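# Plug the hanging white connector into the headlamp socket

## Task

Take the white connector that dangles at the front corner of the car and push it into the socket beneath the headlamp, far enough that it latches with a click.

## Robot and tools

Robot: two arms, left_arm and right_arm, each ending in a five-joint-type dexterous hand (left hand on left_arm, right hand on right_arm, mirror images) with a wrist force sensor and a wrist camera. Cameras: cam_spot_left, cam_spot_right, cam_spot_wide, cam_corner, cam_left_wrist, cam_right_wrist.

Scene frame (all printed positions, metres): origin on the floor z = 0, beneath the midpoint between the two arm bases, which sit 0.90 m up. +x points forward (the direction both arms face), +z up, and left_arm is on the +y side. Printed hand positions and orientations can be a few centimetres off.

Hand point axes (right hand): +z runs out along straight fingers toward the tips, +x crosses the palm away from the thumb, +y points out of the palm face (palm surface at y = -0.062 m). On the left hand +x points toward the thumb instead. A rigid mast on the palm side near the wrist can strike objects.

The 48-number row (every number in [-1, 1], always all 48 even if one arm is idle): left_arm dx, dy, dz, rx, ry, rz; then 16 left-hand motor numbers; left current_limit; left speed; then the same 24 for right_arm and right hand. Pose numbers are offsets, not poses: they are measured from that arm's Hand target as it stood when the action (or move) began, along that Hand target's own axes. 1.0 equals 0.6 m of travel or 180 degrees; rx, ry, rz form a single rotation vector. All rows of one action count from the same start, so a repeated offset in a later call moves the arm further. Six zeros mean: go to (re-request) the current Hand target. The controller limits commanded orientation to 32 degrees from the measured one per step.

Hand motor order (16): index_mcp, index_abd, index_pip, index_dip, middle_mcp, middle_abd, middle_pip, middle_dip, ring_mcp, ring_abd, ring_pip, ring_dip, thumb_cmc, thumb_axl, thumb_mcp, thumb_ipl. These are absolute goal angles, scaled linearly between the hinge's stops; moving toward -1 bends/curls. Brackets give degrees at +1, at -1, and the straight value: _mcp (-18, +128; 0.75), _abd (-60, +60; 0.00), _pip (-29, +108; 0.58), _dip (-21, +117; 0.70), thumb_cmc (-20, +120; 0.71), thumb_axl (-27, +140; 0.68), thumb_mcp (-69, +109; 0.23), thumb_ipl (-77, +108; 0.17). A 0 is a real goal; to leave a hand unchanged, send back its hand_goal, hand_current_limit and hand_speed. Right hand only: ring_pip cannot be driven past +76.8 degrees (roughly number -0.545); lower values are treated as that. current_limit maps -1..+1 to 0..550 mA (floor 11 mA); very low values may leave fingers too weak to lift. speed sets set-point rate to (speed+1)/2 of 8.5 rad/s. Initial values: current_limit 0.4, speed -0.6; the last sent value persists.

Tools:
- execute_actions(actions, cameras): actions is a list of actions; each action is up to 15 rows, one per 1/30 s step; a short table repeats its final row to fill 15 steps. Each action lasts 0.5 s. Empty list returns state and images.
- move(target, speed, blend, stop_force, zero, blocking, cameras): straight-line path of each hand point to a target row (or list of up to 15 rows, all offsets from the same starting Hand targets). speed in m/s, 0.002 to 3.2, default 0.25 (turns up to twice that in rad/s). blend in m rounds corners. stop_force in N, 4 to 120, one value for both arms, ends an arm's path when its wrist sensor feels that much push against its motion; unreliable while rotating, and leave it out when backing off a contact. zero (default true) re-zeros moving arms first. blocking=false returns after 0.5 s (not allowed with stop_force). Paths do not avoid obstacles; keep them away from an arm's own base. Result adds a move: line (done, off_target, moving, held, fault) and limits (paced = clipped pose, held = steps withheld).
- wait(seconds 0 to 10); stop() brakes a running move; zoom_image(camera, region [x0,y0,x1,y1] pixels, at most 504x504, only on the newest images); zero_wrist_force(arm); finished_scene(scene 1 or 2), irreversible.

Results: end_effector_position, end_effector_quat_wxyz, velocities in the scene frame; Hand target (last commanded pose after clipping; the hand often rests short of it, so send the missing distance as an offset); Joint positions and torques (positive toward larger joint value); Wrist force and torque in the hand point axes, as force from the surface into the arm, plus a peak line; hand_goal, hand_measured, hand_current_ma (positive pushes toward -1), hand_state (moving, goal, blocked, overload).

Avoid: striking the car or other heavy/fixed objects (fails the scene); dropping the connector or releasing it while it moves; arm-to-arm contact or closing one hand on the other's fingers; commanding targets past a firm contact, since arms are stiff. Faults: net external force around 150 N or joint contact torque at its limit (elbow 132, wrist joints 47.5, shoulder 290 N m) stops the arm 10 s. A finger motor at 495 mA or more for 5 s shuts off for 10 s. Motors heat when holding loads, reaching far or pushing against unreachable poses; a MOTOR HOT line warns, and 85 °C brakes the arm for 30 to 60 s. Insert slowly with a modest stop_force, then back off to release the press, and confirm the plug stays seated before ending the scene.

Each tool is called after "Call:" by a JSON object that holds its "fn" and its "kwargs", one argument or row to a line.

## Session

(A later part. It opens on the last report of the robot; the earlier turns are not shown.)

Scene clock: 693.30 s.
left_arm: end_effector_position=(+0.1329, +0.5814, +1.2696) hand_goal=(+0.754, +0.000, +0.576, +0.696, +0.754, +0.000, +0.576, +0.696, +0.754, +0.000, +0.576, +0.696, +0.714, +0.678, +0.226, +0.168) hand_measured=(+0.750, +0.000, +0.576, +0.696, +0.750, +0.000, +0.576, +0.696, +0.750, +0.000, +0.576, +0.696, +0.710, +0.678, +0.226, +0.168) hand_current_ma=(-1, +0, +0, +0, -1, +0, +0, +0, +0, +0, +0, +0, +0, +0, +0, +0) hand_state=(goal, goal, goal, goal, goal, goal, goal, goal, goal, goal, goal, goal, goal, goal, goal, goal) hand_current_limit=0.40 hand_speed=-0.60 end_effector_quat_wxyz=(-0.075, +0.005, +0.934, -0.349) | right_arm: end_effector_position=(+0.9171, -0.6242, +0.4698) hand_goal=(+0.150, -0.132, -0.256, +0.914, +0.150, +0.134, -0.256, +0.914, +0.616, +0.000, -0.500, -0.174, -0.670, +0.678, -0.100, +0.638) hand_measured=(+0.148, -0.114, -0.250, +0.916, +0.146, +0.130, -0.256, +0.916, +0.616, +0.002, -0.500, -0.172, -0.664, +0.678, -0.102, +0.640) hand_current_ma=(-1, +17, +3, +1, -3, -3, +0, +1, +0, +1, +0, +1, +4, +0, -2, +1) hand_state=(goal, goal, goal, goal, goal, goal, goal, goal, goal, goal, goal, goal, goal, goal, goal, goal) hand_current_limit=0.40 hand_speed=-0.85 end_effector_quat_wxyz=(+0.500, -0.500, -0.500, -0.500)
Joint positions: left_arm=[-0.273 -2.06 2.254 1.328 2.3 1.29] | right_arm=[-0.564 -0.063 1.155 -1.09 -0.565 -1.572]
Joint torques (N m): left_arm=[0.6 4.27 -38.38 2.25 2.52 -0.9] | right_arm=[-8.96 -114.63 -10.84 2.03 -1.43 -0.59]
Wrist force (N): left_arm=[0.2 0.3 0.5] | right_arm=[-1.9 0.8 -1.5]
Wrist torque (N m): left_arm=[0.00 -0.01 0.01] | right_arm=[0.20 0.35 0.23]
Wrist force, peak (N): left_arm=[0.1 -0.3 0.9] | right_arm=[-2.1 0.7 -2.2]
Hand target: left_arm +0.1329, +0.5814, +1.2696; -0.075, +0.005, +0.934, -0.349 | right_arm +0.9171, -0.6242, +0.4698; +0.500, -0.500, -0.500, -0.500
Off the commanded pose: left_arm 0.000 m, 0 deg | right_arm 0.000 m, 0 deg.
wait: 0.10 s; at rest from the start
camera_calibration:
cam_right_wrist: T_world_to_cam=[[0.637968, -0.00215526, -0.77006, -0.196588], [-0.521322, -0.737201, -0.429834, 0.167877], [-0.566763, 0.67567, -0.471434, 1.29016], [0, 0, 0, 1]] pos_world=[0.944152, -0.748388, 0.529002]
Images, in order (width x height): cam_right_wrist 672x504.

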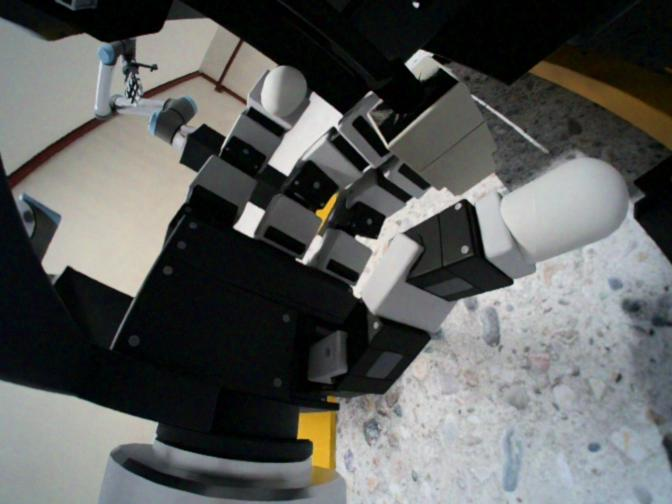

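Call:
{"fn": "move", "kwargs": {
  "target": [0,0,0,0,0,0,0.754,0,0.576,0.696,0.754,0,0.576,0.696,0.754,0,0.576,0.696,0.714,0.678,0.226,0.168,0.4,-0.6,0,-0.0417,-0.0083,0,0,0,0.15,-0.133,-0.2555,0.913,0.15,0.133,-0.2555,0.913,0.616,0,-0.5,-0.174,-0.671,0.678,-0.1,0.638,0.4,-0.85],
  "speed": 0.05,
  "cameras": ["cam_right_wrist","cam_corner"]
}}

Call:
{"fn": "zoom_image", "kwargs": {
  "camera": "cam_right_wrist",
  "region": [360, 0, 610, 240]
}}

Scene clock: 709.40 s.
left_arm: end_effector_position=(+0.1329, +0.5814, +1.2696) hand_goal=(+0.754, +0.000, +0.576, +0.696, +0.754, +0.000, +0.576, +0.696, +0.754, +0.000, +0.576, +0.696, +0.714, +0.678, +0.226, +0.168) hand_measured=(+0.750, +0.000, +0.576, +0.696, +0.750, +0.000, +0.576, +0.696, +0.750, +0.000, +0.576, +0.696, +0.710, +0.678, +0.226, +0.168) hand_current_ma=(-1, +0, +0, +0, -1, +0, +0, +0, +0, +0, +0, +0, +0, +0, +0, +0) hand_state=(goal, goal, goal, goal, goal, goal, goal, goal, goal, goal, goal, goal, goal, goal, goal, goal) hand_current_limit=0.40 hand_speed=-0.60 end_effector_quat_wxyz=(-0.075, +0.005, +0.934, -0.349) | right_arm: end_effector_position=(+0.8920, -0.6293, +0.4699) hand_goal=(+0.150, -0.132, -0.256, +0.914, +0.150, +0.134, -0.256, +0.914, +0.616, +0.000, -0.500, -0.174, -0.670, +0.678, -0.100, +0.638) hand_measured=(+0.148, -0.114, -0.250, +0.916, +0.146, +0.130, -0.256, +0.916, +0.616, +0.002, -0.500, -0.172, -0.664, +0.678, -0.102, +0.640) hand_current_ma=(+0, +17, +3, +1, -3, -2, +0, +1, +0, +1, +0, +1, +4, +0, -2, +1) hand_state=(goal, goal, goal, goal, goal, goal, goal, goal, goal, goal, goal, goal, goal, goal, goal, goal) hand_current_limit=0.40 hand_speed=-0.85 end_effector_quat_wxyz=(+0.500, -0.500, -0.500, -0.500) end_effector_velocity=(+0.003, -0.001, +0.001) end_effector_angular_velocity=(-0.001, -0.001, -0.001)
Joint positions: left_arm=[-0.273 -2.06 2.254 1.328 2.3 1.29] | right_arm=[-0.585 -0.081 1.214 -1.132 -0.585 -1.572]
Joint velocities: left_arm=[within noise] | right_arm=[0.001 0 -0.005 0.003 0.001 0.001]
Joint torques (N m): left_arm=[0.39 4.93 -38.29 2.1 2.65 -0.91] | right_arm=[15.61 -89.77 -28.23 2.66 3.05 3.42]
Wrist force (N): left_arm=[0.3 0.0 0.5] | right_arm=[-1.7 1.0 -1.9]
Wrist torque (N m): left_arm=[-0.04 -0.02 0.02] | right_arm=[0.26 0.30 0.29]
Wrist force, peak (N): left_arm=[0.5 0.0 0.7] | right_arm=[-2.5 0.8 -1.9]
Hand target: left_arm +0.1329, +0.5814, +1.2696; -0.075, +0.005, +0.934, -0.349 | right_arm +0.8920, -0.6292, +0.4698; +0.500, -0.500, -0.500, -0.500
Off the commanded pose: left_arm 0.000 m, 0 deg | right_arm 0.000 m, 0 deg.
move: done
camera_calibration:
cam_right_wrist: T_world_to_cam=[[0.638126, -0.00225306, -0.769929, -0.180797], [-0.521219, -0.737274, -0.429834, 0.150926], [-0.56668, 0.67559, -0.471648, 1.27941], [0, 0, 0, 1]] pos_world=[0.919052, -0.753489, 0.529103]
Images, in order (width x height): cam_corner 896x504, cam_right_wrist 672x504.

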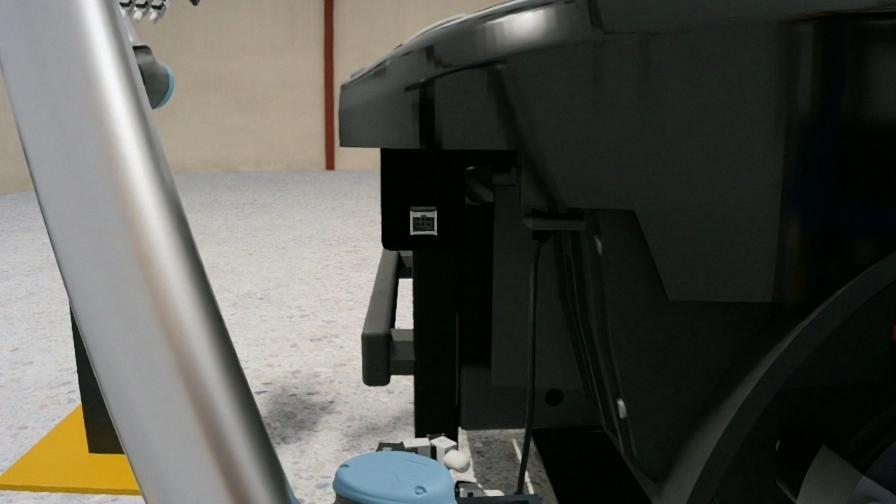

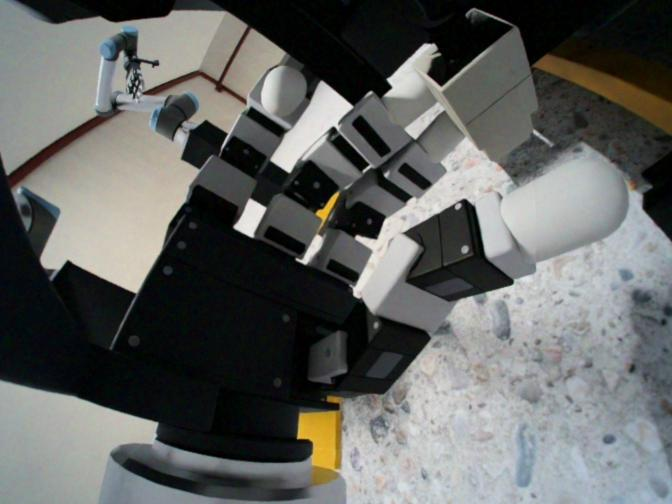

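Scaled by 2.016 from the camera's 672x504 image, which has a finer 960x720 frame.

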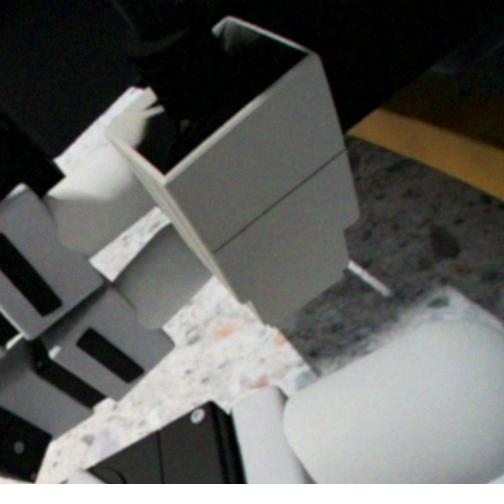

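Call:
{"fn": "move", "kwargs": {
  "target": [
    [0,0,0,0,0,0,0.754,0,0.576,0.696,0.754,0,0.576,0.696,0.754,0,0.576,0.696,0.714,0.678,0.226,0.168,0.4,-0.6,0.0363,0,0.0092,0,0.0861,0,0.15,-0.133,-0.2555,0.913,0.15,0.133,-0.2555,0.913,0.616,0,-0.5,-0.174,-0.671,0.678,-0.1,0.638,0.4,-0.85],
    [0,0,0,0,0,0,0.754,0,0.576,0.696,0.754,0,0.576,0.696,0.754,0,0.576,0.696,0.714,0.678,0.226,0.168,0.4,-0.6,0.0363,0.0267,0.0092,0,0.0861,0,0.15,-0.133,-0.2555,0.913,0.15,0.133,-0.2555,0.913,0.616,0,-0.5,-0.174,-0.671,0.678,-0.1,0.638,0.4,-0.85]
  ],
  "speed": 0.06,
  "blend": 0.004,
  "cameras": ["cam_right_wrist"]
}}

Call:
{"fn": "zoom_image", "kwargs": {
  "camera": "cam_right_wrist",
  "region": [340, 20, 600, 240]
}}

Scene clock: 745.87 s.
left_arm: end_effector_position=(+0.1329, +0.5814, +1.2696) hand_goal=(+0.754, +0.000, +0.576, +0.696, +0.754, +0.000, +0.576, +0.696, +0.754, +0.000, +0.576, +0.696, +0.714, +0.678, +0.226, +0.168) hand_measured=(+0.750, +0.000, +0.576, +0.696, +0.750, +0.000, +0.576, +0.696, +0.750, +0.000, +0.576, +0.696, +0.710, +0.678, +0.226, +0.168) hand_current_ma=(-1, +0, +0, +0, -1, +0, +0, +0, +0, +0, +0, +0, +0, +0, +0, +0) hand_state=(goal, goal, goal, goal, goal, goal, goal, goal, goal, goal, goal, goal, goal, goal, goal, goal) hand_current_limit=0.40 hand_speed=-0.60 end_effector_quat_wxyz=(-0.075, +0.005, +0.934, -0.349) | right_arm: end_effector_position=(+0.9080, -0.6235, +0.4914) hand_goal=(+0.150, -0.132, -0.256, +0.914, +0.150, +0.134, -0.256, +0.914, +0.616, +0.000, -0.500, -0.174, -0.670, +0.678, -0.100, +0.638) hand_measured=(+0.148, -0.114, -0.252, +0.916, +0.146, +0.130, -0.256, +0.916, +0.616, +0.002, -0.500, -0.172, -0.664, +0.678, -0.102, +0.640) hand_current_ma=(+0, +17, +3, +1, -3, -2, +0, +1, +0, +1, +0, +1, +4, +0, -1, +1) hand_state=(goal, goal, goal, goal, goal, goal, goal, goal, goal, goal, goal, goal, goal, goal, goal, goal) hand_current_limit=0.40 hand_speed=-0.85 end_effector_quat_wxyz=(+0.563, -0.428, -0.428, -0.563)
Joint positions: left_arm=[-0.273 -2.06 2.254 1.328 2.3 1.29] | right_arm=[-0.567 0.075 0.925 -0.521 -0.622 -1.969]
Joint torques (N m): left_arm=[1.61 4.46 -38.22 2.08 2.6 -0.88] | right_arm=[-14.58 -128.75 -15.5 1.79 -3.22 2.97]
Wrist force (N): left_arm=[0.3 0.1 0.5] | right_arm=[-2.3 0.1 -2.6]
Wrist torque (N m): left_arm=[-0.03 -0.02 0.02] | right_arm=[0.16 0.50 0.26]
Wrist force, peak (N): left_arm=[0.0 0.4 0.9] | right_arm=[-2.7 0.5 -2.8]
Hand target: left_arm +0.1329, +0.5814, +1.2696; -0.075, +0.005, +0.934, -0.349 | right_arm +0.9081, -0.6237, +0.4916; +0.563, -0.428, -0.428, -0.563
Off the commanded pose: left_arm 0.000 m, 0 deg | right_arm 0.000 m, 0 deg.
move: done
camera_calibration:
cam_right_wrist: T_world_to_cam=[[0.637946, 0.203603, -0.742678, -0.0592959], [-0.521421, -0.595501, -0.611146, 0.350463], [-0.566697, 0.777126, -0.273734, 1.26079], [0, 0, 0, 1]] pos_world=[0.935051, -0.759018, 0.515267]
Images, in order (width x height): cam_right_wrist 672x504.

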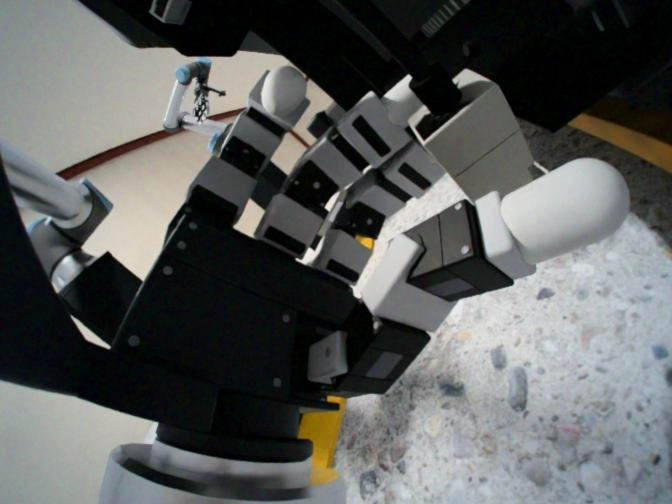

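Scaled by 1.938 from the camera's 672x504 image, which has a finer 960x720 frame.

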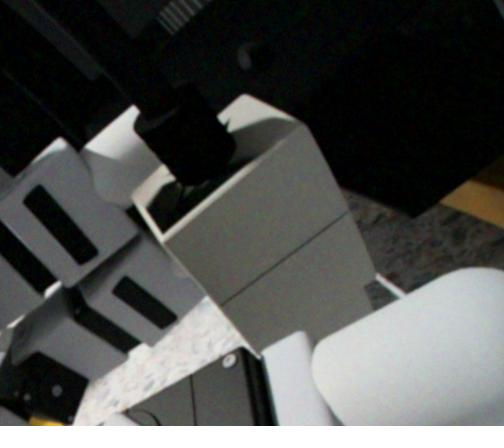

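Call:
{"fn": "move", "kwargs": {
  "target": [0,0,0,0,0,0,0.754,0,0.576,0.696,0.754,0,0.576,0.696,0.754,0,0.576,0.696,0.714,0.678,0.226,0.168,0.4,-0.6,0,0,0,0,0,0,0.03,-0.17,-0.2555,0.913,0.03,0.17,-0.2555,0.913,0.616,0,-0.5,-0.174,-0.70,0.66,-0.247,0.638,0.4,-0.85]
}}

Call:
{"fn": "move", "kwargs": {
  "target": [0,0,0,0,0,0,0.754,0,0.576,0.696,0.754,0,0.576,0.696,0.754,0,0.576,0.696,0.714,0.678,0.226,0.168,0.4,-0.6,0,0,0,0,0,0,-0.158,-0.17,-0.2555,0.913,-0.155,0.17,-0.2555,0.913,0.616,0,-0.5,-0.174,-0.70,0.62,-0.427,0.638,0.4,-0.92],
  "cameras": ["cam_right_wrist"]
}}

Call:
{"fn": "zoom_image", "kwargs": {
  "camera": "cam_right_wrist",
  "region": [340, 20, 600, 240]
}}

Scene clock: 759.37 s.
left_arm: end_effector_position=(+0.1329, +0.5814, +1.2696) hand_goal=(+0.754, +0.000, +0.576, +0.696, +0.754, +0.000, +0.576, +0.696, +0.754, +0.000, +0.576, +0.696, +0.714, +0.678, +0.226, +0.168) hand_measured=(+0.750, +0.000, +0.576, +0.696, +0.750, +0.000, +0.576, +0.696, +0.750, +0.000, +0.576, +0.696, +0.710, +0.678, +0.226, +0.168) hand_current_ma=(-1, +0, +0, +0, -1, +0, +0, +0, +0, +0, +0, +0, +0, +0, +0, +0) hand_state=(goal, goal, goal, goal, goal, goal, goal, goal, goal, goal, goal, goal, goal, goal, goal, goal) hand_current_limit=0.40 hand_speed=-0.60 end_effector_quat_wxyz=(-0.075, +0.005, +0.934, -0.349) | right_arm: end_effector_position=(+0.9081, -0.6237, +0.4916) hand_goal=(+0.030, -0.170, -0.256, +0.914, +0.030, +0.170, -0.256, +0.914, +0.616, +0.000, -0.500, -0.174, -0.700, +0.660, -0.246, +0.638) hand_measured=(+0.032, -0.116, -0.254, +0.916, +0.028, +0.138, -0.258, +0.916, +0.616, +0.002, -0.500, -0.172, -0.682, +0.664, -0.242, +0.640) hand_current_ma=(+1, +89, +1, +1, +0, -43, -1, +1, +0, +1, +0, +1, +23, +4, +3, +1) hand_state=(goal, blocked, goal, goal, goal, blocked, goal, goal, goal, goal, goal, goal, goal, goal, goal, goal) hand_current_limit=0.40 hand_speed=-0.85 end_effector_quat_wxyz=(+0.563, -0.428, -0.428, -0.563)
Joint positions: left_arm=[-0.273 -2.06 2.254 1.328 2.3 1.29] | right_arm=[-0.567 0.075 0.925 -0.521 -0.622 -1.969]
Joint torques (N m): left_arm=[0.64 3.85 -38.46 2.02 2.48 -1.17] | right_arm=[-12.83 -129.71 -27.38 2.84 -3.11 3.44]
Wrist force (N): left_arm=[0.0 0.3 0.4] | right_arm=[-2.6 0.2 -2.9]
Wrist torque (N m): left_arm=[0.01 0.01 -0.01] | right_arm=[0.20 0.54 0.24]
Wrist force, peak (N): left_arm=[-0.6 0.2 0.8] | right_arm=[-2.7 0.5 -3.3]
Hand target: left_arm +0.1329, +0.5814, +1.2696; -0.075, +0.005, +0.934, -0.349 | right_arm +0.9081, -0.6237, +0.4916; +0.563, -0.428, -0.428, -0.563
Off the commanded pose: left_arm 0.000 m, 0 deg | right_arm 0.000 m, 0 deg.
move: done

Scene clock: 760.27 s.
left_arm: end_effector_position=(+0.1329, +0.5814, +1.2696) hand_goal=(+0.754, +0.000, +0.576, +0.696, +0.754, +0.000, +0.576, +0.696, +0.754, +0.000, +0.576, +0.696, +0.714, +0.678, +0.226, +0.168) hand_measured=(+0.750, +0.000, +0.576, +0.696, +0.750, +0.000, +0.576, +0.696, +0.750, +0.000, +0.576, +0.696, +0.710, +0.678, +0.226, +0.168) hand_current_ma=(-1, +0, +0, +0, -1, +0, +0, +0, +0, +0, +0, +0, +0, +0, +0, +0) hand_state=(goal, goal, goal, goal, goal, goal, goal, goal, goal, goal, goal, goal, goal, goal, goal, goal) hand_current_limit=0.40 hand_speed=-0.60 end_effector_quat_wxyz=(-0.075, +0.005, +0.934, -0.349) | right_arm: end_effector_position=(+0.9081, -0.6237, +0.4916) hand_goal=(-0.158, -0.170, -0.256, +0.914, -0.154, +0.170, -0.256, +0.914, +0.616, +0.000, -0.500, -0.174, -0.700, +0.620, -0.426, +0.638) hand_measured=(-0.066, -0.116, -0.236, +0.922, -0.072, +0.138, -0.232, +0.928, +0.616, +0.002, -0.500, -0.172, -0.682, +0.624, -0.296, +0.666) hand_current_ma=(+269, +89, +27, +7, +220, -43, +31, +15, +0, +1, +0, +1, +22, +3, +385, +64) hand_state=(blocked, blocked, blocked, goal, blocked, blocked, blocked, goal, goal, goal, goal, goal, goal, goal, blocked, blocked) hand_current_limit=0.40 hand_speed=-0.92 end_effector_quat_wxyz=(+0.563, -0.428, -0.428, -0.563)
Joint positions: left_arm=[-0.273 -2.06 2.254 1.328 2.3 1.29] | right_arm=[-0.567 0.075 0.925 -0.521 -0.622 -1.969]
Joint torques (N m): left_arm=[-0.01 3.63 -38.29 2.1 2.58 -1.03] | right_arm=[-12.88 -129.13 -25.2 1.44 -2.95 3.47]
Wrist force (N): left_arm=[0.1 0.2 0.5] | right_arm=[-2.1 0.3 -2.6]
Wrist torque (N m): left_arm=[-0.02 0.00 0.00] | right_arm=[0.19 0.49 0.28]
Wrist force, peak (N): left_arm=[-0.1 -0.1 1.0] | right_arm=[-2.8 0.4 -3.1]
Hand target: left_arm +0.1329, +0.5814, +1.2696; -0.075, +0.005, +0.934, -0.349 | right_arm +0.9081, -0.6237, +0.4916; +0.563, -0.428, -0.428, -0.563
Off the commanded pose: left_arm 0.000 m, 0 deg | right_arm 0.000 m, 0 deg.
move: done
camera_calibration:
cam_right_wrist: T_world_to_cam=[[0.63791, 0.203653, -0.742696, -0.0591647], [-0.521392, -0.595541, -0.611131, 0.350392], [-0.566764, 0.777082, -0.273718, 1.26105], [0, 0, 0, 1]] pos_world=[0.935151, -0.759218, 0.515367]
Images, in order (width x height): cam_right_wrist 672x504.

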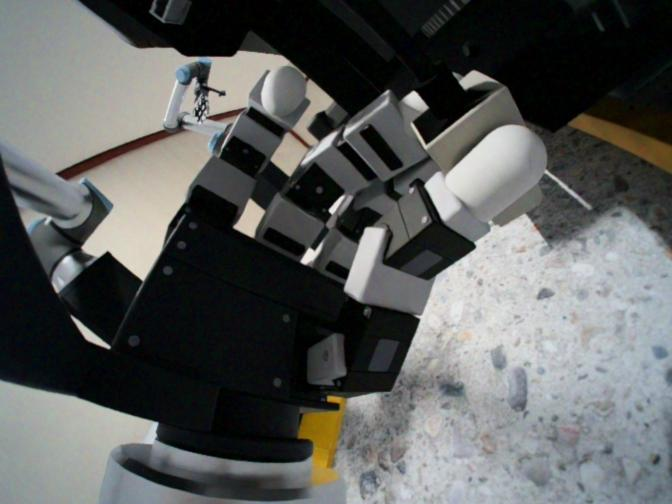

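Scaled by 1.938 from the camera's 672x504 image, which has a finer 960x720 frame.

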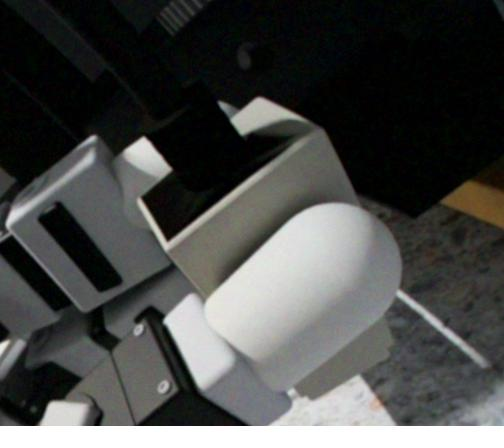

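Call:
{"fn": "move", "kwargs": {
  "target": [0,0,0,0,0,0,0.754,0,0.576,0.696,0.754,0,0.576,0.696,0.754,0,0.576,0.696,0.714,0.678,0.226,0.168,0.4,-0.6,0,0,0,0,0,0,-0.158,-0.17,-0.2555,0.913,-0.155,0.17,-0.2555,0.913,0.616,0,-0.5,-0.174,-0.72,0.62,-0.45,0.638,0.7,-0.92],
  "cameras": ["cam_right_wrist"]
}}

Call:
{"fn": "zoom_image", "kwargs": {
  "camera": "cam_right_wrist",
  "region": [340, 20, 600, 240]
}}

Scene clock: 780.80 s.
left_arm: end_effector_position=(+0.1329, +0.5814, +1.2696) hand_goal=(+0.754, +0.000, +0.576, +0.696, +0.754, +0.000, +0.576, +0.696, +0.754, +0.000, +0.576, +0.696, +0.714, +0.678, +0.226, +0.168) hand_measured=(+0.750, +0.000, +0.576, +0.696, +0.750, +0.000, +0.576, +0.696, +0.750, +0.000, +0.576, +0.696, +0.710, +0.678, +0.226, +0.168) hand_current_ma=(-1, +0, +0, +0, -1, +0, +0, +0, +0, +0, +0, +0, +0, +0, +0, +0) hand_state=(goal, goal, goal, goal, goal, goal, goal, goal, goal, goal, goal, goal, goal, goal, goal, goal) hand_current_limit=0.40 hand_speed=-0.60 end_effector_quat_wxyz=(-0.075, +0.005, +0.934, -0.349) | right_arm: end_effector_position=(+0.9081, -0.6237, +0.4916) hand_goal=(-0.158, -0.170, -0.256, +0.914, -0.154, +0.170, -0.256, +0.914, +0.616, +0.000, -0.500, -0.174, -0.720, +0.620, -0.450, +0.638) hand_measured=(-0.066, -0.116, -0.234, +0.922, -0.072, +0.138, -0.232, +0.930, +0.616, +0.002, -0.500, -0.172, -0.684, +0.624, -0.302, +0.670) hand_current_ma=(+269, +89, +30, +7, +220, -43, +35, +18, +0, +1, +0, +1, +62, +3, +467, +77) hand_state=(blocked, blocked, blocked, goal, blocked, blocked, blocked, goal, goal, goal, goal, goal, blocked, goal, blocked, blocked) hand_current_limit=0.70 hand_speed=-0.92 end_effector_quat_wxyz=(+0.563, -0.428, -0.428, -0.563)
Joint positions: left_arm=[-0.273 -2.06 2.254 1.328 2.3 1.29] | right_arm=[-0.567 0.075 0.925 -0.521 -0.622 -1.969]
Joint torques (N m): left_arm=[0.94 4.81 -38.68 1.89 2.62 -0.95] | right_arm=[-10.93 -128.15 -15.99 0.99 -1.66 2.9]
Wrist force (N): left_arm=[0.2 0.1 0.6] | right_arm=[-2.2 0.0 -2.8]
Wrist torque (N m): left_arm=[-0.03 -0.01 0.01] | right_arm=[0.17 0.50 0.27]
Wrist force, peak (N): left_arm=[0.2 0.2 1.0] | right_arm=[-2.6 0.5 -3.1]
Hand target: left_arm +0.1329, +0.5814, +1.2696; -0.075, +0.005, +0.934, -0.349 | right_arm +0.9081, -0.6237, +0.4916; +0.563, -0.428, -0.428, -0.563
Off the commanded pose: left_arm 0.000 m, 0 deg | right_arm 0.000 m, 0 deg.
move: done
camera_calibration:
cam_right_wrist: T_world_to_cam=[[0.637946, 0.203603, -0.742678, -0.0592447], [-0.521421, -0.595501, -0.611146, 0.350457], [-0.566697, 0.777126, -0.273734, 1.26103], [0, 0, 0, 1]] pos_world=[0.935151, -0.759218, 0.515367]
Images, in order (width x height): cam_right_wrist 672x504.

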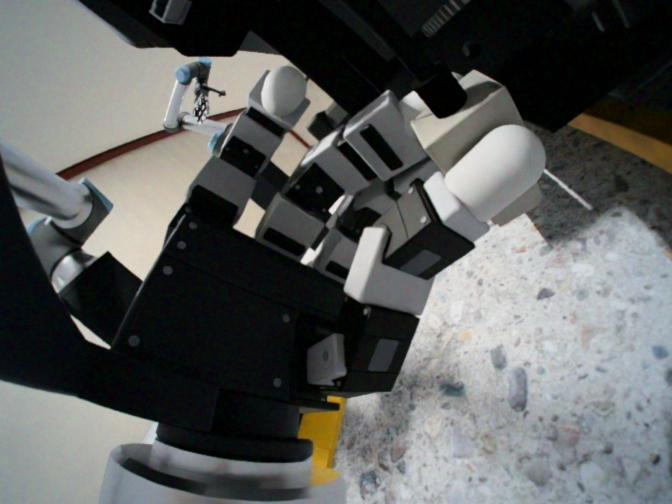

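Scaled by 1.938 from the camera's 672x504 image, which has a finer 960x720 frame.

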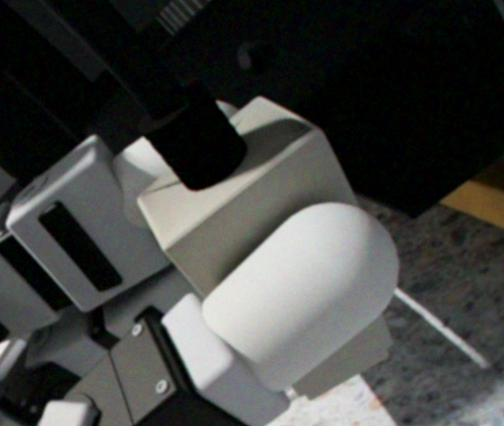

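Call:
{"fn": "move", "kwargs": {
  "target": [0,0,0,0,0,0,0.754,0,0.576,0.696,0.754,0,0.576,0.696,0.754,0,0.576,0.696,0.714,0.678,0.226,0.168,0.4,-0.6,0.1429,-0.0048,0.0065,0,0,0,-0.158,-0.17,-0.2555,0.913,-0.155,0.17,-0.2555,0.913,0.616,0,-0.5,-0.174,-0.72,0.62,-0.45,0.638,0.7,-0.92],
  "speed": 0.08,
  "cameras": ["cam_right_wrist"]
}}

Call:
{"fn": "zoom_image", "kwargs": {
  "camera": "cam_right_wrist",
  "region": [340, 20, 600, 240]
}}

Scene clock: 789.87 s.
left_arm: end_effector_position=(+0.1329, +0.5814, +1.2696) hand_goal=(+0.754, +0.000, +0.576, +0.696, +0.754, +0.000, +0.576, +0.696, +0.754, +0.000, +0.576, +0.696, +0.714, +0.678, +0.226, +0.168) hand_measured=(+0.750, +0.000, +0.576, +0.696, +0.750, +0.000, +0.576, +0.696, +0.750, +0.000, +0.576, +0.696, +0.710, +0.678, +0.226, +0.168) hand_current_ma=(-1, +0, +0, +0, -1, +0, +0, +0, +0, +0, +0, +0, +0, +0, +0, +0) hand_state=(goal, goal, goal, goal, goal, goal, goal, goal, goal, goal, goal, goal, goal, goal, goal, goal) hand_current_limit=0.40 hand_speed=-0.60 end_effector_quat_wxyz=(-0.075, +0.005, +0.934, -0.349) | right_arm: end_effector_position=(+0.9051, -0.6430, +0.5753) hand_goal=(-0.158, -0.170, -0.256, +0.914, -0.154, +0.170, -0.256, +0.914, +0.616, +0.000, -0.500, -0.174, -0.720, +0.620, -0.450, +0.638) hand_measured=(-0.066, -0.120, -0.208, +0.940, -0.096, +0.136, -0.232, +0.930, +0.616, +0.002, -0.500, -0.172, -0.650, +0.636, -0.302, +0.682) hand_current_ma=(+269, +80, +94, +38, +133, -45, +35, +18, +0, +1, +0, +1, +168, +24, +468, +129) hand_state=(blocked, blocked, blocked, blocked, blocked, blocked, blocked, goal, goal, goal, goal, goal, blocked, goal, blocked, blocked) hand_current_limit=0.70 hand_speed=-0.92 end_effector_quat_wxyz=(+0.563, -0.428, -0.428, -0.563)
Joint positions: left_arm=[-0.273 -2.06 2.254 1.328 2.3 1.29] | right_arm=[-0.587 -0.06 1.054 -0.529 -0.64 -1.953]
Joint torques (N m): left_arm=[1.11 4.75 -38.57 1.75 2.74 -1.09] | right_arm=[11.2 -98.47 -33.13 3.54 0.02 0.21]
Wrist force (N): left_arm=[-0.1 0.1 0.6] | right_arm=[-4.0 0.4 -4.4]
Wrist torque (N m): left_arm=[-0.04 0.03 -0.01] | right_arm=[0.18 0.71 0.14]
Wrist force, peak (N): left_arm=[0.1 -0.1 0.9] | right_arm=[-4.7 0.6 -4.2]
Hand target: left_arm +0.1329, +0.5814, +1.2696; -0.075, +0.005, +0.934, -0.349 | right_arm +0.9052, -0.6429, +0.5752; +0.563, -0.428, -0.428, -0.563
Off the commanded pose: left_arm 0.000 m, 0 deg | right_arm 0.000 m, 0 deg.
move: done
camera_calibration:
cam_right_wrist: T_world_to_cam=[[0.637814, 0.203725, -0.742758, 0.00902612], [-0.521523, -0.595409, -0.611148, 0.38872], [-0.566751, 0.777164, -0.273513, 1.29719], [0, 0, 0, 1]] pos_world=[0.932151, -0.778518, 0.599066]
Images, in order (width x height): cam_right_wrist 672x504.

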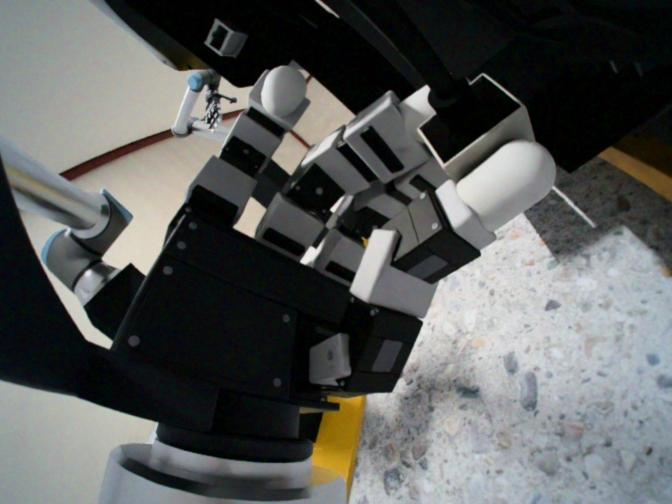

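Scaled by 1.938 from the camera's 672x504 image, which has a finer 960x720 frame.

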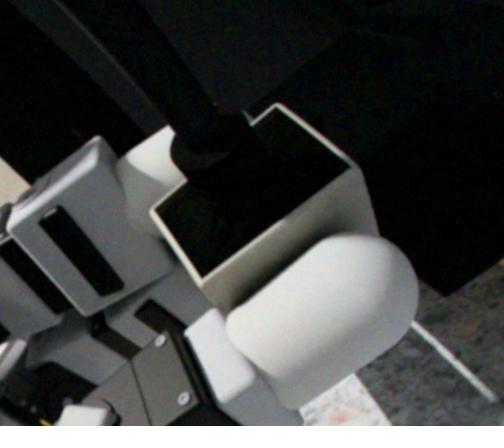

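Call:
{"fn": "move", "kwargs": {
  "target": [0,0,0,0,0,0,0.754,0,0.576,0.696,0.754,0,0.576,0.696,0.754,0,0.576,0.696,0.714,0.678,0.226,0.168,0.4,-0.6,0,0,0,0,0,0,-0.158,-0.17,-0.2555,0.913,-0.14,0.17,-0.2555,0.913,0.616,0,-0.5,-0.174,-0.80,0.62,-0.45,0.638,0.7,-0.92],
  "cameras": ["cam_right_wrist"]
}}

Call:
{"fn": "zoom_image", "kwargs": {
  "camera": "cam_right_wrist",
  "region": [340, 20, 600, 240]
}}

Scene clock: 796.43 s.
left_arm: end_effector_position=(+0.1329, +0.5814, +1.2696) hand_goal=(+0.754, +0.000, +0.576, +0.696, +0.754, +0.000, +0.576, +0.696, +0.754, +0.000, +0.576, +0.696, +0.714, +0.678, +0.226, +0.168) hand_measured=(+0.750, +0.000, +0.576, +0.696, +0.750, +0.000, +0.576, +0.696, +0.750, +0.000, +0.576, +0.696, +0.710, +0.678, +0.226, +0.168) hand_current_ma=(-1, +0, +0, +0, -1, +0, +0, +0, +0, +0, +0, +0, +0, +0, +0, +0) hand_state=(goal, goal, goal, goal, goal, goal, goal, goal, goal, goal, goal, goal, goal, goal, goal, goal) hand_current_limit=0.40 hand_speed=-0.60 end_effector_quat_wxyz=(-0.075, +0.005, +0.934, -0.349) | right_arm: end_effector_position=(+0.9052, -0.6429, +0.5752) hand_goal=(-0.158, -0.170, -0.256, +0.914, -0.140, +0.170, -0.256, +0.914, +0.616, +0.000, -0.500, -0.174, -0.800, +0.620, -0.450, +0.638) hand_measured=(-0.066, -0.120, -0.208, +0.940, -0.096, +0.136, -0.232, +0.930, +0.616, +0.002, -0.500, -0.172, -0.650, +0.636, -0.302, +0.682) hand_current_ma=(+269, +80, +94, +38, +88, -45, +35, +18, +0, +1, +0, +1, +468, +24, +468, +129) hand_state=(blocked, blocked, blocked, blocked, blocked, blocked, blocked, goal, goal, goal, goal, goal, blocked, goal, blocked, blocked) hand_current_limit=0.70 hand_speed=-0.92 end_effector_quat_wxyz=(+0.563, -0.428, -0.428, -0.563)
Joint positions: left_arm=[-0.273 -2.06 2.254 1.328 2.3 1.29] | right_arm=[-0.587 -0.06 1.054 -0.529 -0.64 -1.953]
Joint torques (N m): left_arm=[0.51 5.02 -38.44 1.88 2.56 -1.09] | right_arm=[15.64 -96.04 -32.01 2.34 1.32 -3.28]
Wrist force (N): left_arm=[0.1 0.2 0.6] | right_arm=[-4.2 0.2 -4.4]
Wrist torque (N m): left_arm=[-0.03 0.01 0.01] | right_arm=[0.15 0.70 0.18]
Wrist force, peak (N): left_arm=[0.2 -0.1 1.0] | right_arm=[-4.7 0.2 -4.4]
Hand target: left_arm +0.1329, +0.5814, +1.2696; -0.075, +0.005, +0.934, -0.349 | right_arm +0.9052, -0.6429, +0.5752; +0.563, -0.428, -0.428, -0.563
Off the commanded pose: left_arm 0.000 m, 0 deg | right_arm 0.000 m, 0 deg.
move: done
camera_calibration:
cam_right_wrist: T_world_to_cam=[[0.637946, 0.203603, -0.742678, 0.00867673], [-0.521421, -0.595501, -0.611146, 0.388664], [-0.566697, 0.777126, -0.273734, 1.29722], [0, 0, 0, 1]] pos_world=[0.932251, -0.778418, 0.599067]
Images, in order (width x height): cam_right_wrist 672x504.

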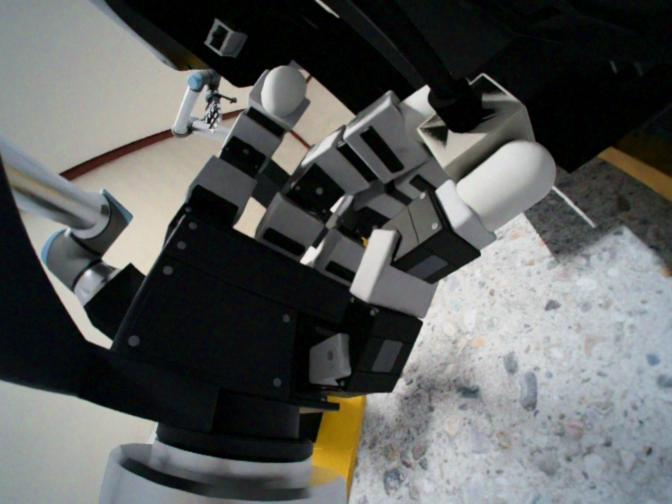

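Scaled by 1.938 from the camera's 672x504 image, which has a finer 960x720 frame.

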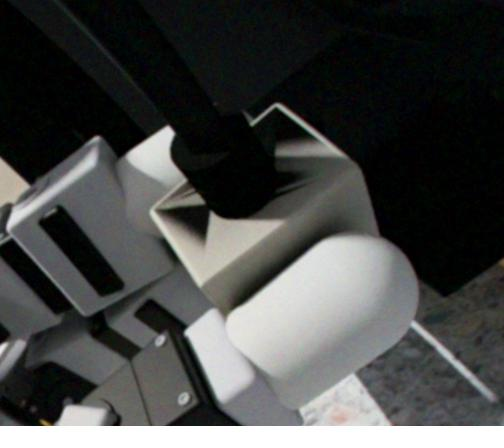

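Call:
{"fn": "move", "kwargs": {
  "target": [0,0,0,0,0,0,0.754,0,0.576,0.696,0.754,0,0.576,0.696,0.754,0,0.576,0.696,0.714,0.678,0.226,0.168,0.4,-0.6,0,0,0,0,0,0,-0.21,-0.17,-0.2555,0.913,-0.10,0.17,-0.2555,0.913,0.616,0,-0.5,-0.174,-0.80,0.62,-0.45,0.638,0.7,-0.92],
  "cameras": ["cam_right_wrist"]
}}

Call:
{"fn": "zoom_image", "kwargs": {
  "camera": "cam_right_wrist",
  "region": [340, 20, 600, 240]
}}

Scene clock: 820.00 s.
left_arm: end_effector_position=(+0.1329, +0.5814, +1.2696) hand_goal=(+0.754, +0.000, +0.576, +0.696, +0.754, +0.000, +0.576, +0.696, +0.754, +0.000, +0.576, +0.696, +0.714, +0.678, +0.226, +0.168) hand_measured=(+0.750, +0.000, +0.576, +0.696, +0.750, +0.000, +0.576, +0.696, +0.750, +0.000, +0.576, +0.696, +0.710, +0.678, +0.226, +0.168) hand_current_ma=(-1, +0, +0, +0, -1, +0, +0, +0, +0, +0, +0, +0, +0, +0, +0, +0) hand_state=(goal, goal, goal, goal, goal, goal, goal, goal, goal, goal, goal, goal, goal, goal, goal, goal) hand_current_limit=0.40 hand_speed=-0.60 end_effector_quat_wxyz=(-0.075, +0.005, +0.934, -0.349) | right_arm: end_effector_position=(+0.9052, -0.6429, +0.5752) hand_goal=(-0.210, -0.170, -0.256, +0.914, -0.100, +0.170, -0.256, +0.914, +0.616, +0.000, -0.500, -0.174, -0.800, +0.620, -0.450, +0.638) hand_measured=(-0.066, -0.120, -0.206, +0.940, -0.092, +0.136, -0.234, +0.926, +0.616, +0.002, -0.500, -0.172, -0.650, +0.636, -0.302, +0.682) hand_current_ma=(+467, +80, +96, +38, +8, -45, +31, +11, +0, +1, +0, +1, +467, +24, +468, +129) hand_state=(blocked, blocked, blocked, blocked, goal, blocked, blocked, goal, goal, goal, goal, goal, blocked, goal, blocked, blocked) hand_current_limit=0.70 hand_speed=-0.92 end_effector_quat_wxyz=(+0.563, -0.428, -0.428, -0.563)
Joint positions: left_arm=[-0.273 -2.06 2.254 1.328 2.3 1.29] | right_arm=[-0.587 -0.06 1.054 -0.529 -0.64 -1.953]
Joint torques (N m): left_arm=[-0.47 4.34 -38.59 1.73 2.59 -1.11] | right_arm=[14.76 -96.13 -32.47 4.3 1.18 -3.08]
Wrist force (N): left_arm=[-0.1 0.1 0.6] | right_arm=[-4.6 0.2 -4.0]
Wrist torque (N m): left_arm=[-0.04 0.03 -0.01] | right_arm=[0.11 0.70 0.16]
Wrist force, peak (N): left_arm=[-0.1 0.2 1.0] | right_arm=[-4.8 0.0 -4.5]
Hand target: left_arm +0.1329, +0.5814, +1.2696; -0.075, +0.005, +0.934, -0.349 | right_arm +0.9052, -0.6429, +0.5752; +0.563, -0.428, -0.428, -0.563
Off the commanded pose: left_arm 0.000 m, 0 deg | right_arm 0.000 m, 0 deg.
move: done
camera_calibration:
cam_right_wrist: T_world_to_cam=[[0.637946, 0.203603, -0.742678, 0.00867673], [-0.521421, -0.595501, -0.611146, 0.388664], [-0.566697, 0.777126, -0.273734, 1.29722], [0, 0, 0, 1]] pos_world=[0.932251, -0.778418, 0.599067]
Images, in order (width x height): cam_right_wrist 672x504.

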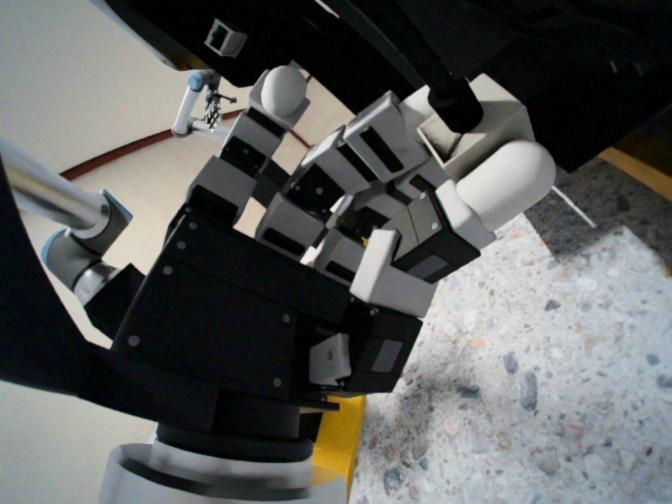

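Scaled by 1.938 from the camera's 672x504 image, which has a finer 960x720 frame.

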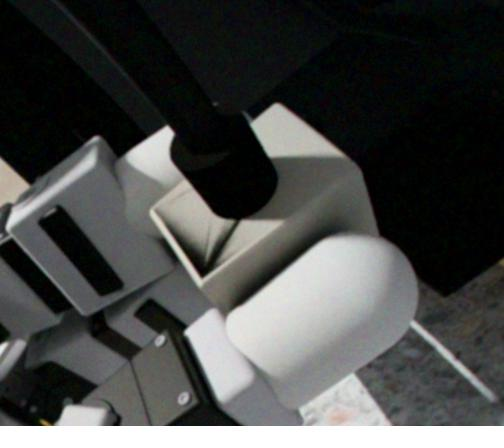

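Call:
{"fn": "move", "kwargs": {
  "target": [0,0,0,0,0,0,0.754,0,0.576,0.696,0.754,0,0.576,0.696,0.754,0,0.576,0.696,0.714,0.678,0.226,0.168,0.4,-0.6,0.1693,-0.0303,0.0243,0,0.343,0,-0.17,-0.17,-0.2555,0.913,-0.15,0.17,-0.2555,0.913,0.616,0,-0.5,-0.174,-0.74,0.62,-0.44,0.638,0.7,-0.92],
  "speed": 0.2,
  "cameras": ["cam_right_wrist"]
}}

Call:
{"fn": "zoom_image", "kwargs": {
  "camera": "cam_right_wrist",
  "region": [340, 20, 600, 240]
}}

Scene clock: 833.87 s.
left_arm: end_effector_position=(+0.1329, +0.5814, +1.2696) hand_goal=(+0.754, +0.000, +0.576, +0.696, +0.754, +0.000, +0.576, +0.696, +0.754, +0.000, +0.576, +0.696, +0.714, +0.678, +0.226, +0.168) hand_measured=(+0.750, +0.000, +0.576, +0.696, +0.750, +0.000, +0.576, +0.696, +0.750, +0.000, +0.576, +0.696, +0.710, +0.678, +0.226, +0.168) hand_current_ma=(-1, +0, +0, +0, -1, +0, +0, +0, +0, +0, +0, +0, +0, +0, +0, +0) hand_state=(goal, goal, goal, goal, goal, goal, goal, goal, goal, goal, goal, goal, goal, goal, goal, goal) hand_current_limit=0.40 hand_speed=-0.60 end_effector_quat_wxyz=(-0.075, +0.005, +0.934, -0.349) | right_arm: end_effector_position=(+0.8871, -0.6559, +0.6769) hand_goal=(-0.170, -0.170, -0.256, +0.914, -0.150, +0.170, -0.256, +0.914, +0.616, +0.000, -0.500, -0.174, -0.740, +0.620, -0.440, +0.638) hand_measured=(-0.078, -0.120, -0.208, +0.940, -0.094, +0.132, -0.228, +0.930, +0.616, +0.002, -0.500, -0.172, -0.668, +0.636, -0.302, +0.684) hand_current_ma=(+267, +80, +94, +37, +126, -52, +42, +18, +0, +1, +0, +1, +171, +24, +468, +134) hand_state=(blocked, blocked, blocked, blocked, blocked, blocked, blocked, goal, goal, goal, goal, goal, blocked, goal, blocked, blocked) hand_current_limit=0.70 hand_speed=-0.92 end_effector_quat_wxyz=(+0.703, -0.079, -0.078, -0.703)
Joint positions: left_arm=[-0.273 -2.06 2.254 1.328 2.3 1.29] | right_arm=[-0.437 0.269 0.681 0.526 -1.37 -2.695]
Joint torques (N m): left_arm=[0.72 4.75 -38.54 1.61 2.6 -1.21] | right_arm=[-6.43 -129.49 -32.44 4.38 -1.3 2.85]
Wrist force (N): left_arm=[0.2 0.0 0.5] | right_arm=[-4.0 0.4 -5.1]
Wrist torque (N m): left_arm=[-0.04 -0.01 0.02] | right_arm=[0.09 0.86 -0.21]
Wrist force, peak (N): left_arm=[0.0 0.4 0.9] | right_arm=[-4.1 0.3 -5.5]
Hand target: left_arm +0.1329, +0.5814, +1.2696; -0.075, +0.005, +0.934, -0.349 | right_arm +0.8871, -0.6561, +0.6770; +0.703, -0.078, -0.078, -0.703
Off the commanded pose: left_arm 0.000 m, 0 deg | right_arm 0.000 m, 0 deg.
move: done
camera_calibration:
cam_right_wrist: T_world_to_cam=[[0.638165, 0.750292, -0.172647, 0.0709788], [-0.521744, 0.256555, -0.813611, 1.12975], [-0.566153, 0.609295, 0.555185, 0.653196], [0, 0, 0, 1]] pos_world=[0.91395, -0.741086, 0.568783]
Images, in order (width x height): cam_right_wrist 672x504.

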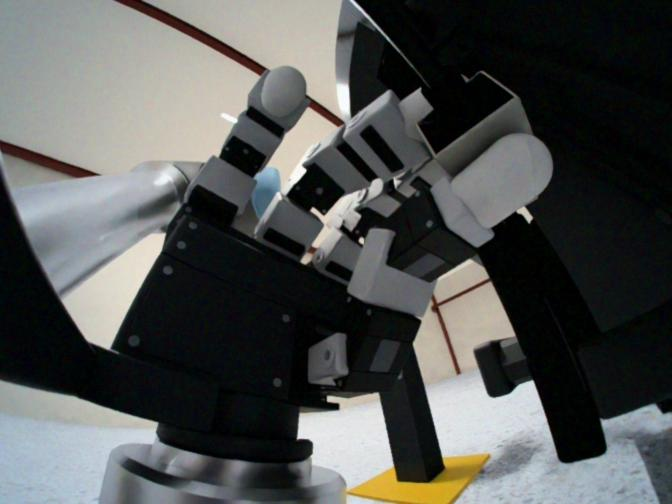

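Scaled by 1.938 from the camera's 672x504 image, which has a finer 960x720 frame.

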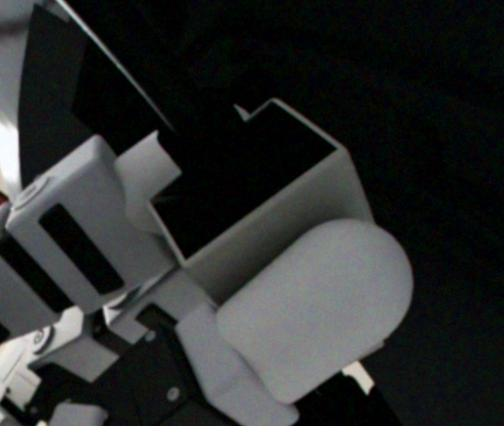

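Call:
{"fn": "move", "kwargs": {
  "target": [0,0,0,0,0,0,0.754,0,0.576,0.696,0.754,0,0.576,0.696,0.754,0,0.576,0.696,0.714,0.678,0.226,0.168,0.4,-0.6,-0.0562,-0.1423,0.2820,0.0208,0.0083,-0.0161,-0.17,-0.17,-0.2555,0.913,-0.15,0.17,-0.2555,0.913,0.616,0,-0.5,-0.174,-0.74,0.62,-0.44,0.638,0.7,-0.92],
  "speed": 0.15,
  "cameras": ["cam_right_wrist","cam_corner"]
}}

Call:
{"fn": "zoom_image", "kwargs": {
  "camera": "cam_right_wrist",
  "region": [340, 20, 600, 240]
}}

Call:
{"fn": "zoom_image", "kwargs": {
  "camera": "cam_corner",
  "region": [340, 120, 560, 320]
}}

Scene clock: 871.30 s.
left_arm: end_effector_position=(+0.1329, +0.5814, +1.2696) hand_goal=(+0.754, +0.000, +0.576, +0.696, +0.754, +0.000, +0.576, +0.696, +0.754, +0.000, +0.576, +0.696, +0.714, +0.678, +0.226, +0.168) hand_measured=(+0.750, +0.000, +0.576, +0.696, +0.750, +0.000, +0.576, +0.696, +0.750, +0.000, +0.576, +0.696, +0.710, +0.678, +0.226, +0.168) hand_current_ma=(-1, +0, +0, +0, -1, +0, +0, +0, +0, +0, +0, +0, +0, +0, +0, +0) hand_state=(goal, goal, goal, goal, goal, goal, goal, goal, goal, goal, goal, goal, goal, goal, goal, goal) hand_current_limit=0.40 hand_speed=-0.60 end_effector_quat_wxyz=(-0.075, +0.005, +0.934, -0.349) | right_arm: end_effector_position=(+0.8019, -0.5859, +0.8347) hand_goal=(-0.170, -0.170, -0.256, +0.914, -0.150, +0.170, -0.256, +0.914, +0.616, +0.000, -0.500, -0.174, -0.740, +0.620, -0.440, +0.638) hand_measured=(-0.078, -0.130, -0.206, +0.940, -0.096, +0.126, -0.228, +0.930, +0.616, +0.002, -0.500, -0.172, -0.668, +0.636, -0.302, +0.688) hand_current_ma=(+265, +59, +99, +39, +117, -69, +42, +18, +0, +1, +0, +1, +171, +24, +467, +154) hand_state=(blocked, blocked, blocked, blocked, blocked, blocked, blocked, goal, goal, goal, goal, goal, blocked, goal, blocked, blocked) hand_current_limit=0.70 hand_speed=-0.92 end_effector_quat_wxyz=(+0.688, -0.044, -0.094, -0.718)
Joint positions: left_arm=[-0.273 -2.06 2.254 1.328 2.3 1.29] | right_arm=[-0.378 -0.084 1.247 0.273 -1.412 -2.796]
Joint torques (N m): left_arm=[-0.04 4.45 -38.58 1.79 2.6 -1.02] | right_arm=[-13.48 -113.3 -6.03 4.68 1.8 3.44]
Wrist force (N): left_arm=[0.2 0.3 0.7] | right_arm=[-3.4 -0.4 -4.9]
Wrist torque (N m): left_arm=[-0.02 -0.01 0.01] | right_arm=[-0.06 0.98 -0.18]
Wrist force, peak (N): left_arm=[0.1 -0.2 1.0] | right_arm=[-3.3 1.0 -7.3]
Hand target: left_arm +0.1329, +0.5814, +1.2696; -0.075, +0.005, +0.934, -0.349 | right_arm +0.8018, -0.5860, +0.8347; +0.688, -0.044, -0.094, -0.718
Off the commanded pose: left_arm 0.000 m, 0 deg | right_arm 0.000 m, 0 deg.
move: done
camera_calibration:
cam_right_wrist: T_world_to_cam=[[0.674468, 0.730949, -0.103956, 0.00225841], [-0.449785, 0.295143, -0.842961, 1.18512], [-0.58548, 0.615308, 0.527835, 0.516653], [0, 0, 0, 1]] pos_world=[0.834017, -0.669332, 0.72654]
Images, in order (width x height): cam_corner 896x504, cam_right_wrist 672x504.

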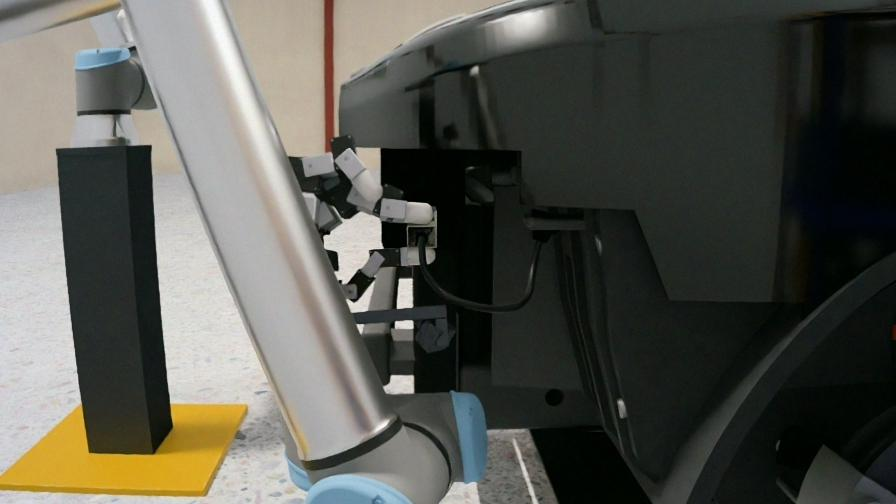

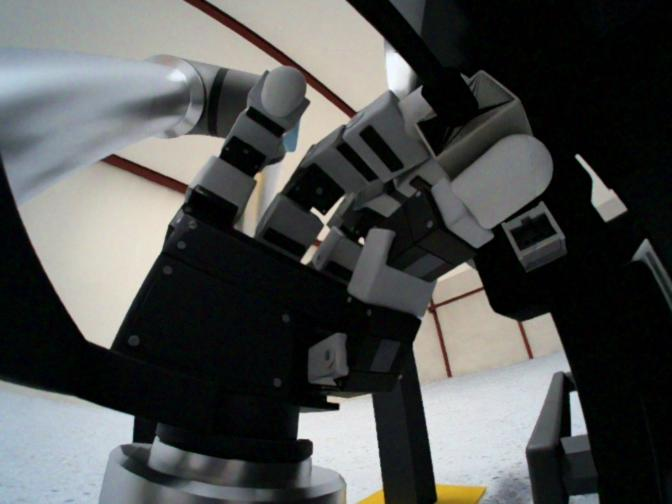

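Scaled by 1.938 from the camera's 672x504 image, which has a finer 960x720 frame.

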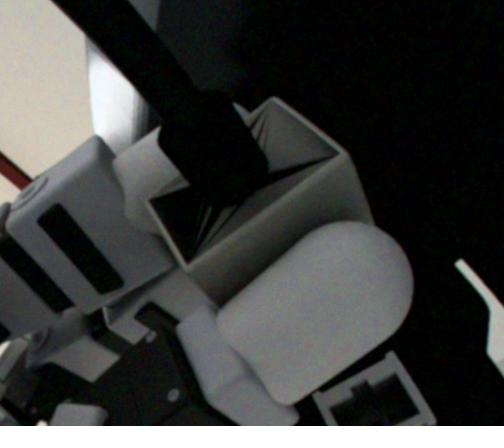

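Scaled by 2.291 from the camera's 896x504 image, which has a finer 1280x720 frame.

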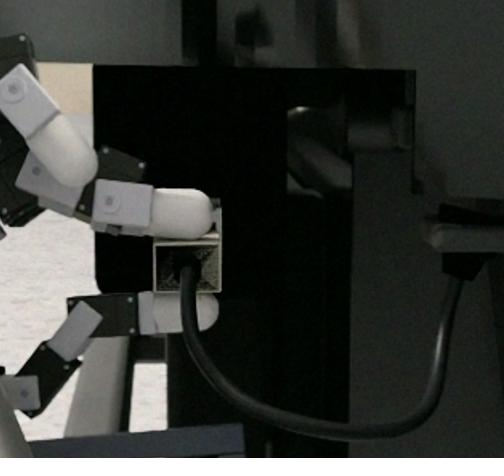

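Call:
{"fn": "zoom_image", "kwargs": {
  "camera": "cam_corner",
  "region": [390, 190, 460, 270]
}}

Scaled by 6.300 from the camera's 896x504 image, which has a finer 1280x720 frame.

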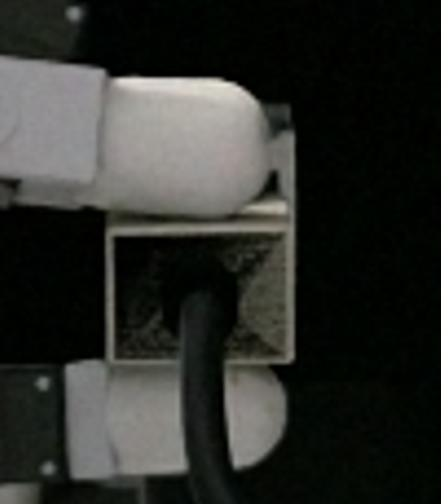

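Call:
{"fn": "zoom_image", "kwargs": {
  "camera": "cam_right_wrist",
  "region": [485, 185, 585, 285]
}}

Call:
{"fn": "zoom_image", "kwargs": {
  "camera": "cam_right_wrist",
  "region": [405, 55, 545, 185]
}}

Scaled by 5.040 from the camera's 672x504 image, which has a finer 960x720 frame.

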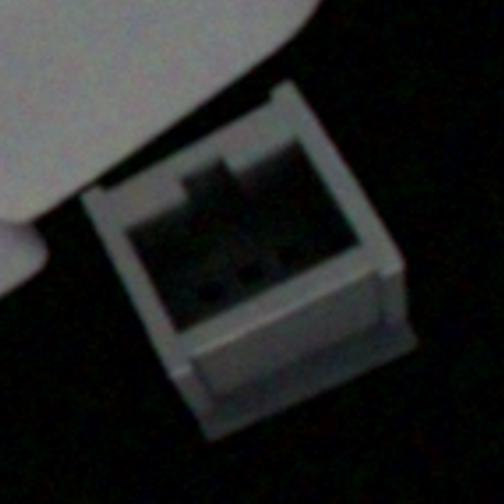

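Scaled by 3.600 from the camera's 672x504 image, which has a finer 960x720 frame.

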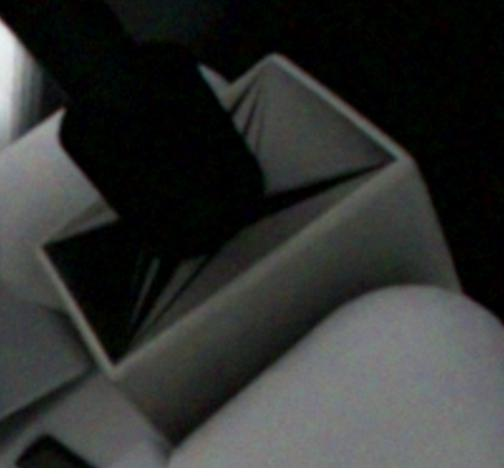

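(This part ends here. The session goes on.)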